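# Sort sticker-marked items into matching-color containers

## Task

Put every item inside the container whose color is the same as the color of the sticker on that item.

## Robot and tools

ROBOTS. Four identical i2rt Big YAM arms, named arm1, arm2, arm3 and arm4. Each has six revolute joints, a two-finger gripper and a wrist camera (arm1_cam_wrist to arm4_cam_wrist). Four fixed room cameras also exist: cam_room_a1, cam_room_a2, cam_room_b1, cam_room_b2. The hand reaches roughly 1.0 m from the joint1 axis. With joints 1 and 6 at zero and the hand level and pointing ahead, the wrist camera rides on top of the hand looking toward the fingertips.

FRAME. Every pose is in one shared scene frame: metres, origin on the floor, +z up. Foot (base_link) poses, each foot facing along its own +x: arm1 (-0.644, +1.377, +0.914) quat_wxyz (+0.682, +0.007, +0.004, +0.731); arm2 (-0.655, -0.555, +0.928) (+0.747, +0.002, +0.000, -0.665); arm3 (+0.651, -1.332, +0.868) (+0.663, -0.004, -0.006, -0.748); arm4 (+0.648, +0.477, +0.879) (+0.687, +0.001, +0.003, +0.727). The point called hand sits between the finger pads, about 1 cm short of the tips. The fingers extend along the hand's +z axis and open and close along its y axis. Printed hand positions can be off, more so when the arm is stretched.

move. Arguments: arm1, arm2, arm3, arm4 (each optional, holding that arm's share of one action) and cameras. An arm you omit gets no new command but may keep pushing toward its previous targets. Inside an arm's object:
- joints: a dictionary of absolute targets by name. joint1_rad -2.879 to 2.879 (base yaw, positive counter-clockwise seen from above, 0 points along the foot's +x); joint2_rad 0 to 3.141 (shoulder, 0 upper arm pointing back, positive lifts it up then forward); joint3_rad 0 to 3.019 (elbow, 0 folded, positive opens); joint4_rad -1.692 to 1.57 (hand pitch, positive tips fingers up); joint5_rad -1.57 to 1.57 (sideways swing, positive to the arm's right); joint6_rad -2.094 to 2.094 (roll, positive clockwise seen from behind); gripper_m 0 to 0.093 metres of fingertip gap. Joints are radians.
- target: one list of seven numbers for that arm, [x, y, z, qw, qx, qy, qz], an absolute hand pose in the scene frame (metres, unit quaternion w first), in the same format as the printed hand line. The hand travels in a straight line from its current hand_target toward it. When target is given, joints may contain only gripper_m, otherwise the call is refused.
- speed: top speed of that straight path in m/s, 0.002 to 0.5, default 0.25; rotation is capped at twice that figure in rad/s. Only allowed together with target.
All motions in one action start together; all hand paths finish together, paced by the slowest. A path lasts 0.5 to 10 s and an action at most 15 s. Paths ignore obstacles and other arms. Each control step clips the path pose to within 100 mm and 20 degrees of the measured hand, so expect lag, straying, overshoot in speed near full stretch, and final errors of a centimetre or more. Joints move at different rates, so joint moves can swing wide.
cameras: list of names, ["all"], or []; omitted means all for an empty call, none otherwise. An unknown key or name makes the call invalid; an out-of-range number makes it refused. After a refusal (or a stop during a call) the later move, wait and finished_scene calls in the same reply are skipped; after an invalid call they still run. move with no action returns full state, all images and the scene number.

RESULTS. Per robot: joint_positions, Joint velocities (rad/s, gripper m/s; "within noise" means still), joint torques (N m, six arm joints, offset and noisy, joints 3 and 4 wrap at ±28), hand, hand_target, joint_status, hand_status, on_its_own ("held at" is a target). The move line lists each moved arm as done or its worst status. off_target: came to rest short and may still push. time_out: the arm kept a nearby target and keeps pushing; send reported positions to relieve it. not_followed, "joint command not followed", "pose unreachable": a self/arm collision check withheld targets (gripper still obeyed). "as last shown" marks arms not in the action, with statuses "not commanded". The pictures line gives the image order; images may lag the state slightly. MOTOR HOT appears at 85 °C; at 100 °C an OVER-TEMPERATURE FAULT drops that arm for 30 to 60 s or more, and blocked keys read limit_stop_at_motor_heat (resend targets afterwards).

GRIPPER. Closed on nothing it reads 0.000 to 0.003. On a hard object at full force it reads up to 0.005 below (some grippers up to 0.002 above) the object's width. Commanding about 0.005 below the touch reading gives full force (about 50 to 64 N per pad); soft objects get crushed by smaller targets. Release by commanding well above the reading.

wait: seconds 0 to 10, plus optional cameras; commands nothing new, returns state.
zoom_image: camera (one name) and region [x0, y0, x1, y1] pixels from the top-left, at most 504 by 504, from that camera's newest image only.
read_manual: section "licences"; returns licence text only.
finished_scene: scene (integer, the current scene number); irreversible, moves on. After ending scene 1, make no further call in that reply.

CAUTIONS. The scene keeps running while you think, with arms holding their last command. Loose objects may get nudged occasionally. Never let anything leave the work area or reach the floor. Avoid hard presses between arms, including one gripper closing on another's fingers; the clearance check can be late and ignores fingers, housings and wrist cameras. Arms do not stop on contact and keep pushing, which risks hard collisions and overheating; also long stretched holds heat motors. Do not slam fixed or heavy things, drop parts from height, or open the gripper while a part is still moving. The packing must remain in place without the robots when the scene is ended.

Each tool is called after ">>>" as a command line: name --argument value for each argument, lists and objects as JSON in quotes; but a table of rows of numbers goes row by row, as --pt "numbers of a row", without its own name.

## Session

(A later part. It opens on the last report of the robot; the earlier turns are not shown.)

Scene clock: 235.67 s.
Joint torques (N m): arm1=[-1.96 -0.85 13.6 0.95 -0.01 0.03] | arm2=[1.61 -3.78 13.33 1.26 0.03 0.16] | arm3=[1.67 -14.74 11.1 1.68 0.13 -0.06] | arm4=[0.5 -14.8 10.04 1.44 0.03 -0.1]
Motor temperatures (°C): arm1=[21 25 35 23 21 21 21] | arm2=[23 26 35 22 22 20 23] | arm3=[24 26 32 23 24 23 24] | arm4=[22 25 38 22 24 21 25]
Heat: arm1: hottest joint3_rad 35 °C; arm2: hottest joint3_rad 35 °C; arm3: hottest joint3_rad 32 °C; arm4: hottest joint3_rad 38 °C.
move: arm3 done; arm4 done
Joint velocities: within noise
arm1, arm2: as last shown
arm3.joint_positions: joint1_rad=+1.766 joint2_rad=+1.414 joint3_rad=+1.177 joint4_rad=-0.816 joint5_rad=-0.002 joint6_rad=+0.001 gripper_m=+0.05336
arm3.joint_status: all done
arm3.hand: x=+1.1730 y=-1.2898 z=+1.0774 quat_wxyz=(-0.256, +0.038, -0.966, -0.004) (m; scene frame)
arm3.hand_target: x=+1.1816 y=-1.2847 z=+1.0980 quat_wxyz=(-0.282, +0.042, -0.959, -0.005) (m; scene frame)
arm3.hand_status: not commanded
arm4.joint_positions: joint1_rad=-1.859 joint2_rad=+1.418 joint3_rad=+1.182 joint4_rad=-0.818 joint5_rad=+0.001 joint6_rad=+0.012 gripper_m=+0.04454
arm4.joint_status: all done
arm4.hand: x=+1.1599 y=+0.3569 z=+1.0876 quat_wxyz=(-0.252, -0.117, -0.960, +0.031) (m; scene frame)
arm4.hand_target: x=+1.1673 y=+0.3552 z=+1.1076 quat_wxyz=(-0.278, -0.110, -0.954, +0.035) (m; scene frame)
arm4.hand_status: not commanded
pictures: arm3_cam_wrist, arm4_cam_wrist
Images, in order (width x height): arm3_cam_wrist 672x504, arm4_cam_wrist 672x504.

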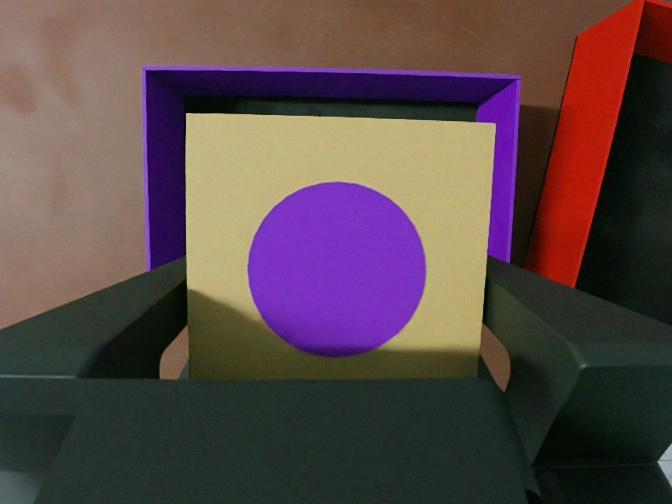

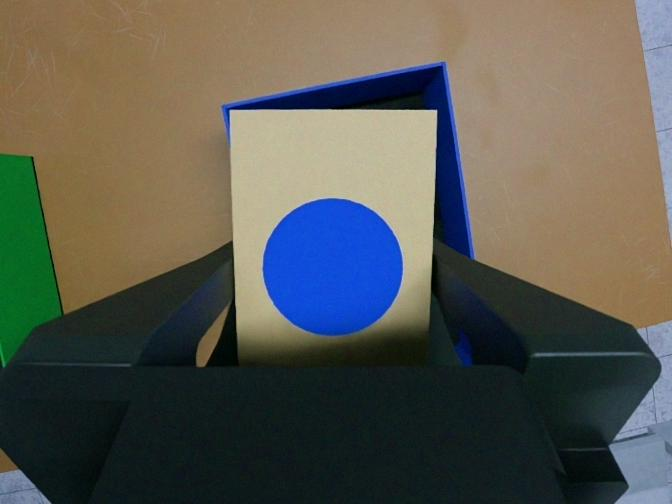

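>>> move --arm4 '{"target":[1.133,0.347,0.83,0.252,0.117,0.96,-0.031]}' --arm3 '{"target":[1.208,-1.285,0.83,0.256,-0.038,0.966,0.004]}'

>>> move --arm4 '{"target":[1.133,0.347,0.755,0.252,0.117,0.96,-0.031],"speed":0.1}' --arm3 '{"target":[1.208,-1.285,0.765,0.256,-0.038,0.966,0.004],"speed":0.1}'

>>> move --arm4 '{"target":[1.133,0.347,0.735,0.252,0.117,0.96,-0.031],"speed":0.05}' --arm3 '{"target":[1.208,-1.285,0.745,0.256,-0.038,0.966,0.004],"speed":0.05}' --cameras '["arm3_cam_wrist","arm4_cam_wrist","cam_room_a1","cam_room_a2","cam_room_b1","cam_room_b2"]'

Scene clock: 251.63 s.
Joint torques (N m): arm1=[-1.38 -1.2 13.57 0.84 -0.08 0] | arm2=[1.49 -3.78 13.31 1.28 0.03 0.16] | arm3=[1.67 -18.26 6.2 1.69 0.15 0.04] | arm4=[-0.03 -14.27 5.79 1.43 0 -0.07]
Motor temperatures (°C): arm1=[21 25 36 23 21 21 21] | arm2=[23 25 35 22 22 20 23] | arm3=[24 25 31 23 24 23 24] | arm4=[22 24 37 22 24 21 26]
Heat: arm1: hottest joint3_rad 36 °C; arm2: hottest joint3_rad 35 °C; arm3: hottest joint3_rad 31 °C; arm4: hottest joint3_rad 37 °C.
move: arm3 off_target; arm4 done
Joint velocities: within noise
arm1, arm2: as last shown
arm3.joint_positions: joint1_rad=+1.766 joint2_rad=+1.871 joint3_rad=+0.971 joint4_rad=-0.183 joint5_rad=+0.001 joint6_rad=+0.002 gripper_m=+0.05336
arm3.joint_status: not commanded
arm3.hand: x=+1.2016 y=-1.2917 z=+0.8213 quat_wxyz=(-0.241, +0.037, -0.970, -0.002) (m; scene frame)
arm3.hand_target: x=+1.2079 y=-1.2851 z=+0.8300 quat_wxyz=(-0.256, +0.038, -0.966, -0.004) (m; scene frame)
arm3.hand_status: off_target (0.013 m and 1.7 deg from the pose sent, 0.250 m and 0.0 deg at the start)
arm4.joint_positions: joint1_rad=-1.886 joint2_rad=+1.783 joint3_rad=+0.792 joint4_rad=-0.089 joint5_rad=-0.011 joint6_rad=-0.004 gripper_m=+0.04454
arm4.joint_status: not commanded
arm4.hand: x=+1.1256 y=+0.3519 z=+0.8254 quat_wxyz=(-0.240, -0.122, -0.963, +0.029) (m; scene frame)
arm4.hand_target: x=+1.1328 y=+0.3471 z=+0.8301 quat_wxyz=(-0.252, -0.117, -0.960, +0.031) (m; scene frame)
arm4.hand_status: done (0.010 m and 1.6 deg from the pose sent, 0.259 m and 0.1 deg at the start)
pictures: none

Scene clock: 253.03 s.
Joint torques (N m): arm1=[-1.61 -0.73 13.6 0.81 -0.02 -0.01] | arm2=[1.61 -3.6 13.34 1.28 0.03 0.16] | arm3=[2.02 -17.55 4.77 1.69 0.15 0.03] | arm4=[0.26 -14.8 4.42 1.42 -0.01 -0.08]
Motor temperatures (°C): arm1=[21 25 36 23 21 21 21] | arm2=[23 25 35 22 22 20 23] | arm3=[24 25 31 23 24 23 24] | arm4=[22 24 36 22 24 21 26]
Heat: arm1: hottest joint3_rad 36 °C; arm2: hottest joint3_rad 35 °C; arm3: hottest joint3_rad 31 °C; arm4: hottest joint3_rad 36 °C.
move: arm3 done; arm4 done
Joint velocities: within noise
arm1, arm2: as last shown
arm3.joint_positions: joint1_rad=+1.766 joint2_rad=+2.008 joint3_rad=+0.971 joint4_rad=-0.024 joint5_rad=+0.001 joint6_rad=+0.004 gripper_m=+0.05336
arm3.joint_status: not commanded
arm3.hand: x=+1.2085 y=-1.2921 z=+0.7670 quat_wxyz=(-0.252, +0.036, -0.967, -0.003) (m; scene frame)
arm3.hand_target: x=+1.2079 y=-1.2851 z=+0.7650 quat_wxyz=(-0.256, +0.038, -0.966, -0.004) (m; scene frame)
arm3.hand_status: done (0.007 m and 0.5 deg from the pose sent, 0.057 m and 1.7 deg at the start)
arm4.joint_positions: joint1_rad=-1.886 joint2_rad=+1.980 joint3_rad=+0.792 joint4_rad=+0.120 joint5_rad=-0.011 joint6_rad=-0.004 gripper_m=+0.04454
arm4.joint_status: not commanded
arm4.hand: x=+1.1279 y=+0.3509 z=+0.7565 quat_wxyz=(-0.245, -0.121, -0.961, +0.029) (m; scene frame)
arm4.hand_target: x=+1.1328 y=+0.3471 z=+0.7550 quat_wxyz=(-0.252, -0.117, -0.960, +0.031) (m; scene frame)
arm4.hand_status: done (0.007 m and 1.0 deg from the pose sent, 0.071 m and 1.6 deg at the start)
pictures: none

Scene clock: 254.10 s.
Joint torques (N m): arm1=[-0.97 -1.03 13.57 0.87 -0.05 0.06] | arm2=[1.49 -3.66 13.31 1.29 0.03 0.15] | arm3=[1.9 -17.49 4.75 1.72 0.14 0.02] | arm4=[0.03 -14.15 4.45 1.42 -0.06 -0.09]
Motor temperatures (°C): arm1=[21 25 36 23 21 21 21] | arm2=[23 25 35 22 22 20 23] | arm3=[24 25 31 23 24 23 24] | arm4=[22 24 36 22 24 21 26]
Heat: arm1: hottest joint3_rad 36 °C; arm2: hottest joint3_rad 35 °C; arm3: hottest joint3_rad 31 °C; arm4: hottest joint3_rad 36 °C.
move: arm3 done; arm4 done
Joint velocities: within noise
arm1, arm2: as last shown
arm3.joint_positions: joint1_rad=+1.766 joint2_rad=+2.056 joint3_rad=+0.971 joint4_rad=+0.023 joint5_rad=+0.002 joint6_rad=+0.004 gripper_m=+0.05336
arm3.joint_status: not commanded
arm3.hand: x=+1.2069 y=-1.2925 z=+0.7468 quat_wxyz=(-0.251, +0.035, -0.967, -0.002) (m; scene frame)
arm3.hand_target: x=+1.2079 y=-1.2851 z=+0.7450 quat_wxyz=(-0.256, +0.038, -0.966, -0.004) (m; scene frame)
arm3.hand_status: done (0.008 m and 0.6 deg from the pose sent, 0.023 m and 0.5 deg at the start)
arm4.joint_positions: joint1_rad=-1.886 joint2_rad=+2.033 joint3_rad=+0.792 joint4_rad=+0.172 joint5_rad=-0.011 joint6_rad=-0.004 gripper_m=+0.04453
arm4.joint_status: not commanded
arm4.hand: x=+1.1253 y=+0.3515 z=+0.7374 quat_wxyz=(-0.244, -0.121, -0.962, +0.029) (m; scene frame)
arm4.hand_target: x=+1.1328 y=+0.3471 z=+0.7352 quat_wxyz=(-0.252, -0.117, -0.960, +0.031) (m; scene frame)
arm4.hand_status: done (0.009 m and 1.0 deg from the pose sent, 0.023 m and 1.0 deg at the start)
pictures: arm3_cam_wrist, arm4_cam_wrist, cam_room_a1, cam_room_a2, cam_room_b1, cam_room_b2
Images, in order (width x height): arm3_cam_wrist 672x504, arm4_cam_wrist 672x504, cam_room_a1 672x504, cam_room_a2 672x504, cam_room_b1 672x504, cam_room_b2 672x504.

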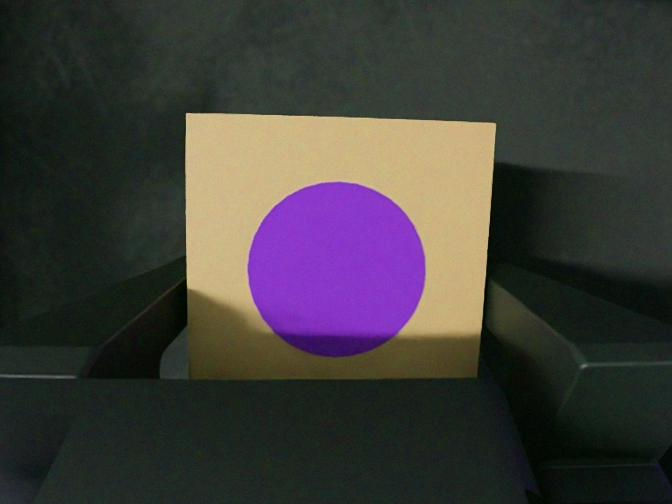

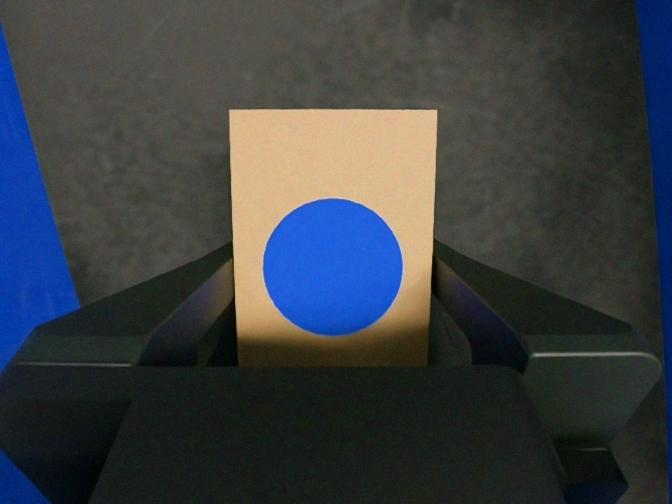

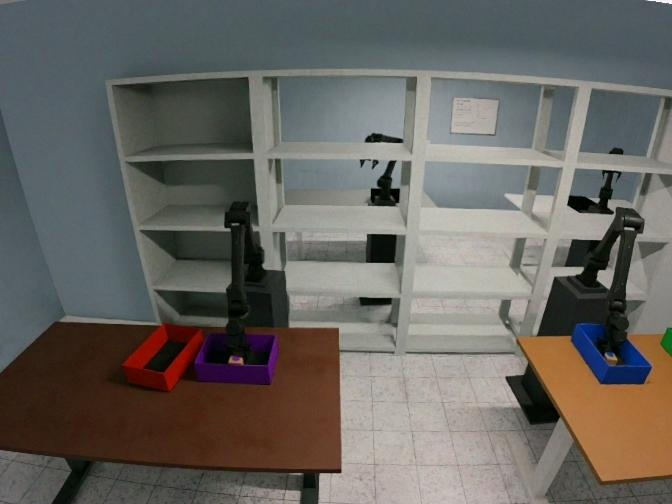

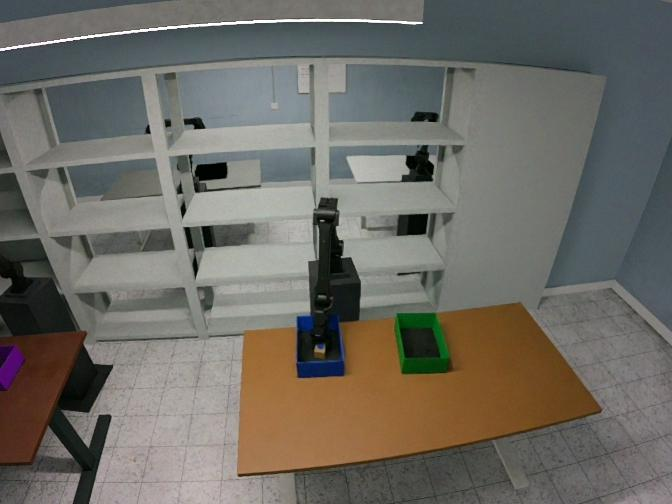

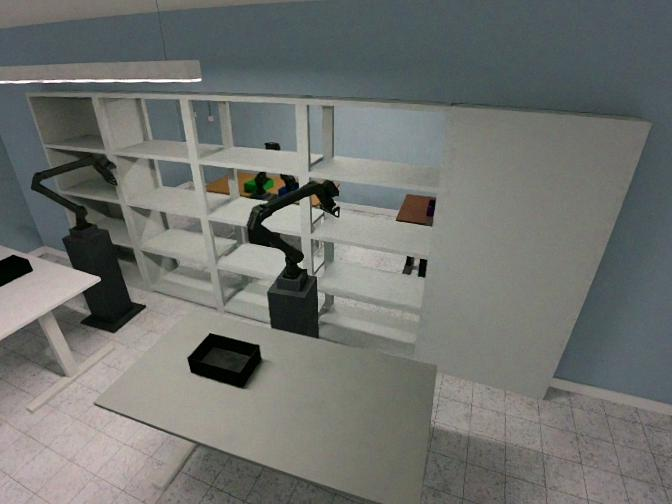

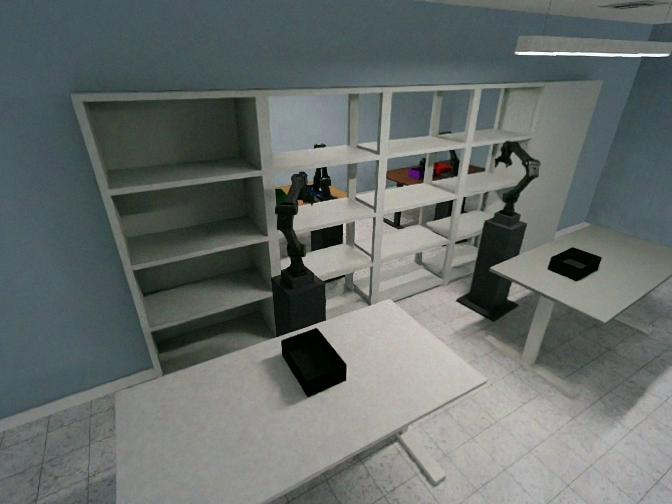

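Step down until stall, then release.

>>> move --arm4 '{"target":[1.133,0.347,0.718,0.252,0.117,0.96,-0.031],"speed":0.04}' --arm3 '{"target":[1.208,-1.285,0.728,0.256,-0.038,0.966,0.004],"speed":0.04}'

>>> move --arm4 '{"target":[1.133,0.347,0.706,0.252,0.117,0.96,-0.031],"speed":0.04}' --arm3 '{"target":[1.208,-1.285,0.716,0.256,-0.038,0.966,0.004],"speed":0.04}'

Scene clock: 258.17 s.
Joint torques (N m): arm1=[-1.73 -0.56 13.72 0.87 -0.06 0.03] | arm2=[1.49 -3.72 13.34 1.28 0.04 0.16] | arm3=[1.96 -15.21 4.98 1.48 0.16 -0.01] | arm4=[0.09 -11.93 4.57 1.32 -0.02 -0.05]
Motor temperatures (°C): arm1=[21 25 36 23 21 21 21] | arm2=[23 25 35 22 22 20 23] | arm3=[24 26 31 23 24 23 24] | arm4=[22 24 36 22 24 21 26]
Heat: arm1: hottest joint3_rad 36 °C; arm2: hottest joint3_rad 35 °C; arm3: hottest joint3_rad 31 °C; arm4: hottest joint3_rad 36 °C.
move: arm3 off_target; arm4 off_target
Joint velocities: within noise
arm1, arm2: as last shown
arm3.joint_positions: joint1_rad=+1.766 joint2_rad=+2.071 joint3_rad=+0.971 joint4_rad=+0.067 joint5_rad=+0.002 joint6_rad=+0.007 gripper_m=+0.05336
arm3.joint_status: not commanded
arm3.hand: x=+1.2126 y=-1.2922 z=+0.7441 quat_wxyz=(-0.265, +0.034, -0.964, -0.003) (m; scene frame)
arm3.hand_target: x=+1.2074 y=-1.2853 z=+0.7284 quat_wxyz=(-0.256, +0.038, -0.966, -0.004) (m; scene frame)
arm3.hand_status: off_target (0.018 m and 1.2 deg from the pose sent, 0.020 m and 0.6 deg at the start)
arm4.joint_positions: joint1_rad=-1.886 joint2_rad=+2.050 joint3_rad=+0.800 joint4_rad=+0.220 joint5_rad=-0.011 joint6_rad=-0.006 gripper_m=+0.04453
arm4.joint_status: not commanded
arm4.hand: x=+1.1355 y=+0.3488 z=+0.7373 quat_wxyz=(-0.264, -0.120, -0.957, +0.032) (m; scene frame)
arm4.hand_target: x=+1.1322 y=+0.3474 z=+0.7187 quat_wxyz=(-0.252, -0.117, -0.960, +0.031) (m; scene frame)
arm4.hand_status: off_target (0.020 m and 1.4 deg from the pose sent, 0.021 m and 1.0 deg at the start)
pictures: none

Scene clock: 259.13 s.
Joint torques (N m): arm1=[-2.08 -1.61 13.5 0.84 0 0.01] | arm2=[1.61 -3.78 13.33 1.28 0.03 0.14] | arm3=[2.02 -13.45 5.16 1.18 0.17 -0.02] | arm4=[0.62 -10.75 3.99 0.96 -0.03 -0.07]
Motor temperatures (°C): arm1=[21 25 36 23 21 21 21] | arm2=[23 25 35 22 22 20 23] | arm3=[24 26 31 23 24 23 24] | arm4=[22 24 36 22 24 21 26]
Heat: arm1: hottest joint3_rad 36 °C; arm2: hottest joint3_rad 35 °C; arm3: hottest joint3_rad 31 °C; arm4: hottest joint3_rad 36 °C.
move: arm3 off_target; arm4 off_target
Joint velocities: within noise
arm1, arm2: as last shown
arm3.joint_positions: joint1_rad=+1.766 joint2_rad=+2.080 joint3_rad=+0.971 joint4_rad=+0.100 joint5_rad=+0.002 joint6_rad=+0.010 gripper_m=+0.05336
arm3.joint_status: not commanded
arm3.hand: x=+1.2175 y=-1.2919 z=+0.7437 quat_wxyz=(-0.277, +0.033, -0.960, -0.004) (m; scene frame)
arm3.hand_target: x=+1.2066 y=-1.2855 z=+0.7172 quat_wxyz=(-0.256, +0.038, -0.966, -0.004) (m; scene frame)
arm3.hand_status: off_target (0.030 m and 2.6 deg from the pose sent, 0.029 m and 1.2 deg at the start)
arm4.joint_positions: joint1_rad=-1.886 joint2_rad=+2.063 joint3_rad=+0.810 joint4_rad=+0.254 joint5_rad=-0.011 joint6_rad=-0.006 gripper_m=+0.04453
arm4.joint_status: not commanded
arm4.hand: x=+1.1445 y=+0.3464 z=+0.7378 quat_wxyz=(-0.278, -0.119, -0.953, +0.034) (m; scene frame)
arm4.hand_target: x=+1.1312 y=+0.3477 z=+0.7080 quat_wxyz=(-0.252, -0.117, -0.960, +0.031) (m; scene frame)
arm4.hand_status: off_target (0.034 m and 3.1 deg from the pose sent, 0.032 m and 1.4 deg at the start)
pictures: none

Both on floor. Ease target to actual, then open.

>>> move --arm4 '{"joints":{"gripper_m":0.07}}' --arm3 '{"joints":{"gripper_m":0.08}}'

>>> move --arm4 '{"target":[1.095,0.357,0.86,0.252,0.117,0.96,-0.031],"speed":0.15}' --arm3 '{"target":[1.160,-1.289,0.86,0.256,-0.038,0.966,0.004],"speed":0.15}' --cameras '["arm3_cam_wrist","arm4_cam_wrist"]'

Scene clock: 263.00 s.
Joint torques (N m): arm1=[-1.26 -0.97 13.59 1.01 -0.03 -0.02] | arm2=[1.49 -3.6 13.31 1.24 0.03 0.16] | arm3=[2.08 -13.8 5.16 0.83 -0.05 -0.08] | arm4=[0.5 -11.93 3.59 0.85 0.13 0]
Motor temperatures (°C): arm1=[21 25 36 23 21 21 21] | arm2=[23 25 35 22 22 20 23] | arm3=[24 26 30 23 24 23 24] | arm4=[22 24 35 22 24 21 26]
Heat: arm1: hottest joint3_rad 36 °C; arm2: hottest joint3_rad 35 °C; arm3: hottest joint3_rad 30 °C; arm4: hottest joint3_rad 35 °C.
move: arm3 done; arm4 done
Joint velocities: arm1=[-0.005 0.005 0.007 0.046 0.007 0.007 0.001] | arm2=[within noise] | arm3=[within noise] | arm4=[within noise]
arm1, arm2: as last shown
arm3.joint_positions: joint1_rad=+1.766 joint2_rad=+2.083 joint3_rad=+0.971 joint4_rad=+0.108 joint5_rad=+0.008 joint6_rad=+0.015 gripper_m=+0.07994
arm3.joint_status: all done
arm3.hand: x=+1.2187 y=-1.2930 z=+0.7432 quat_wxyz=(-0.280, +0.029, -0.960, -0.002) (m; scene frame)
arm3.hand_target: x=+1.2068 y=-1.2855 z=+0.7174 quat_wxyz=(-0.256, +0.038, -0.966, -0.004) (m; scene frame)
arm3.hand_status: not commanded
arm4.joint_positions: joint1_rad=-1.884 joint2_rad=+2.071 joint3_rad=+0.815 joint4_rad=+0.262 joint5_rad=-0.016 joint6_rad=-0.012 gripper_m=+0.06990
arm4.joint_status: all done
arm4.hand: x=+1.1474 y=+0.3480 z=+0.7363 quat_wxyz=(-0.281, -0.114, -0.952, +0.032) (m; scene frame)
arm4.hand_target: x=+1.1312 y=+0.3477 z=+0.7079 quat_wxyz=(-0.252, -0.117, -0.960, +0.031) (m; scene frame)
arm4.hand_status: not commanded
pictures: none

Scene clock: 264.70 s.
Joint torques (N m): arm1=[-1.49 -0.97 13.63 0.85 -0.05 0.08] | arm2=[1.61 -3.78 13.33 1.29 0.04 0.15] | arm3=[1.9 -15.03 5.89 0.7 -0.05 -0.11] | arm4=[0.21 -13.22 5.56 0.51 0.1 -0.04]
Motor temperatures (°C): arm1=[21 24 36 23 21 21 21] | arm2=[23 25 35 22 22 20 23] | arm3=[24 26 30 23 24 23 24] | arm4=[22 24 35 22 24 21 26]
Heat: arm1: hottest joint3_rad 36 °C; arm2: hottest joint3_rad 35 °C; arm3: hottest joint3_rad 30 °C; arm4: hottest joint3_rad 35 °C.
move: arm3 done; arm4 done
Joint velocities: within noise
arm1.joint_positions: joint1_rad=-2.273 joint2_rad=+0.845 joint3_rad=+1.026 joint4_rad=-1.185 joint5_rad=-0.001 joint6_rad=+0.011 gripper_m=+0.09297
arm1.joint_status: not commanded
arm1.hand: x=-0.3728 y=+1.1809 z=+1.2279 quat_wxyz=(-0.259, -0.304, -0.913, +0.086) (m; scene frame)
arm1.hand_target: x=-0.3703 y=+1.1808 z=+1.2369 quat_wxyz=(-0.263, -0.301, -0.913, +0.086) (m; scene frame)
arm1.hand_status: not commanded
arm2.joint_positions: joint1_rad=+0.934 joint2_rad=+0.839 joint3_rad=+1.026 joint4_rad=-1.182 joint5_rad=+0.010 joint6_rad=+0.002 gripper_m=+0.09293
arm2.joint_status: not commanded
arm2.hand: x=-0.3705 y=-0.7219 z=+1.2492 quat_wxyz=(-0.274, -0.249, -0.926, +0.076) (m; scene frame)
arm2.hand_target: x=-0.3669 y=-0.7203 z=+1.2556 quat_wxyz=(-0.274, -0.248, -0.926, +0.073) (m; scene frame)
arm2.hand_status: not commanded
arm3.joint_positions: joint1_rad=+1.766 joint2_rad=+1.703 joint3_rad=+0.849 joint4_rad=-0.188 joint5_rad=+0.006 joint6_rad=+0.015 gripper_m=+0.07996
arm3.joint_status: not commanded
arm3.hand: x=+1.1647 y=-1.2948 z=+0.8622 quat_wxyz=(-0.261, +0.030, -0.965, -0.002) (m; scene frame)
arm3.hand_target: x=+1.1599 y=-1.2891 z=+0.8600 quat_wxyz=(-0.256, +0.038, -0.966, -0.004) (m; scene frame)
arm3.hand_status: done (0.008 m and 1.2 deg from the pose sent, 0.131 m and 3.0 deg at the start)
arm4.joint_positions: joint1_rad=-1.887 joint2_rad=+1.633 joint3_rad=+0.701 joint4_rad=-0.113 joint5_rad=-0.016 joint6_rad=-0.012 gripper_m=+0.06991
arm4.joint_status: not commanded
arm4.hand: x=+1.0982 y=+0.3601 z=+0.8603 quat_wxyz=(-0.256, -0.116, -0.959, +0.029) (m; scene frame)
arm4.hand_target: x=+1.0949 y=+0.3571 z=+0.8599 quat_wxyz=(-0.252, -0.117, -0.960, +0.031) (m; scene frame)
arm4.hand_status: done (0.004 m and 0.6 deg from the pose sent, 0.135 m and 3.4 deg at the start)
pictures: arm3_cam_wrist, arm4_cam_wrist
Images, in order (width x height): arm3_cam_wrist 672x504, arm4_cam_wrist 672x504.

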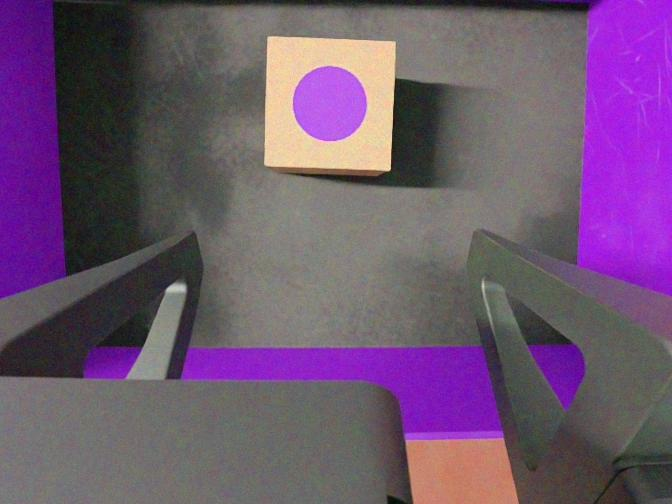

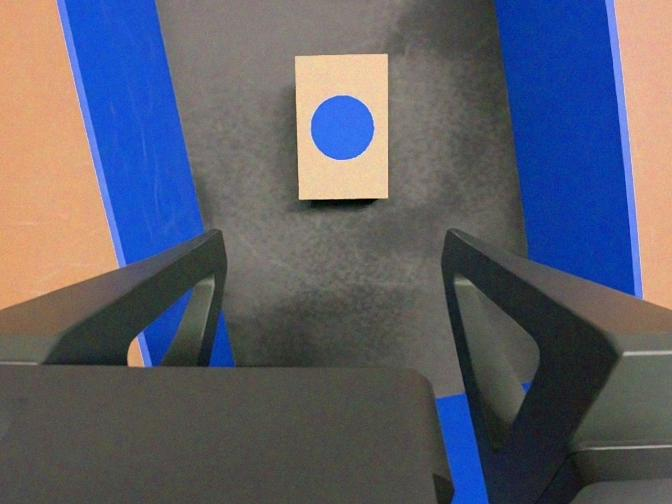

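>>> finished_scene --scene 2

The scene is finished: the task was done.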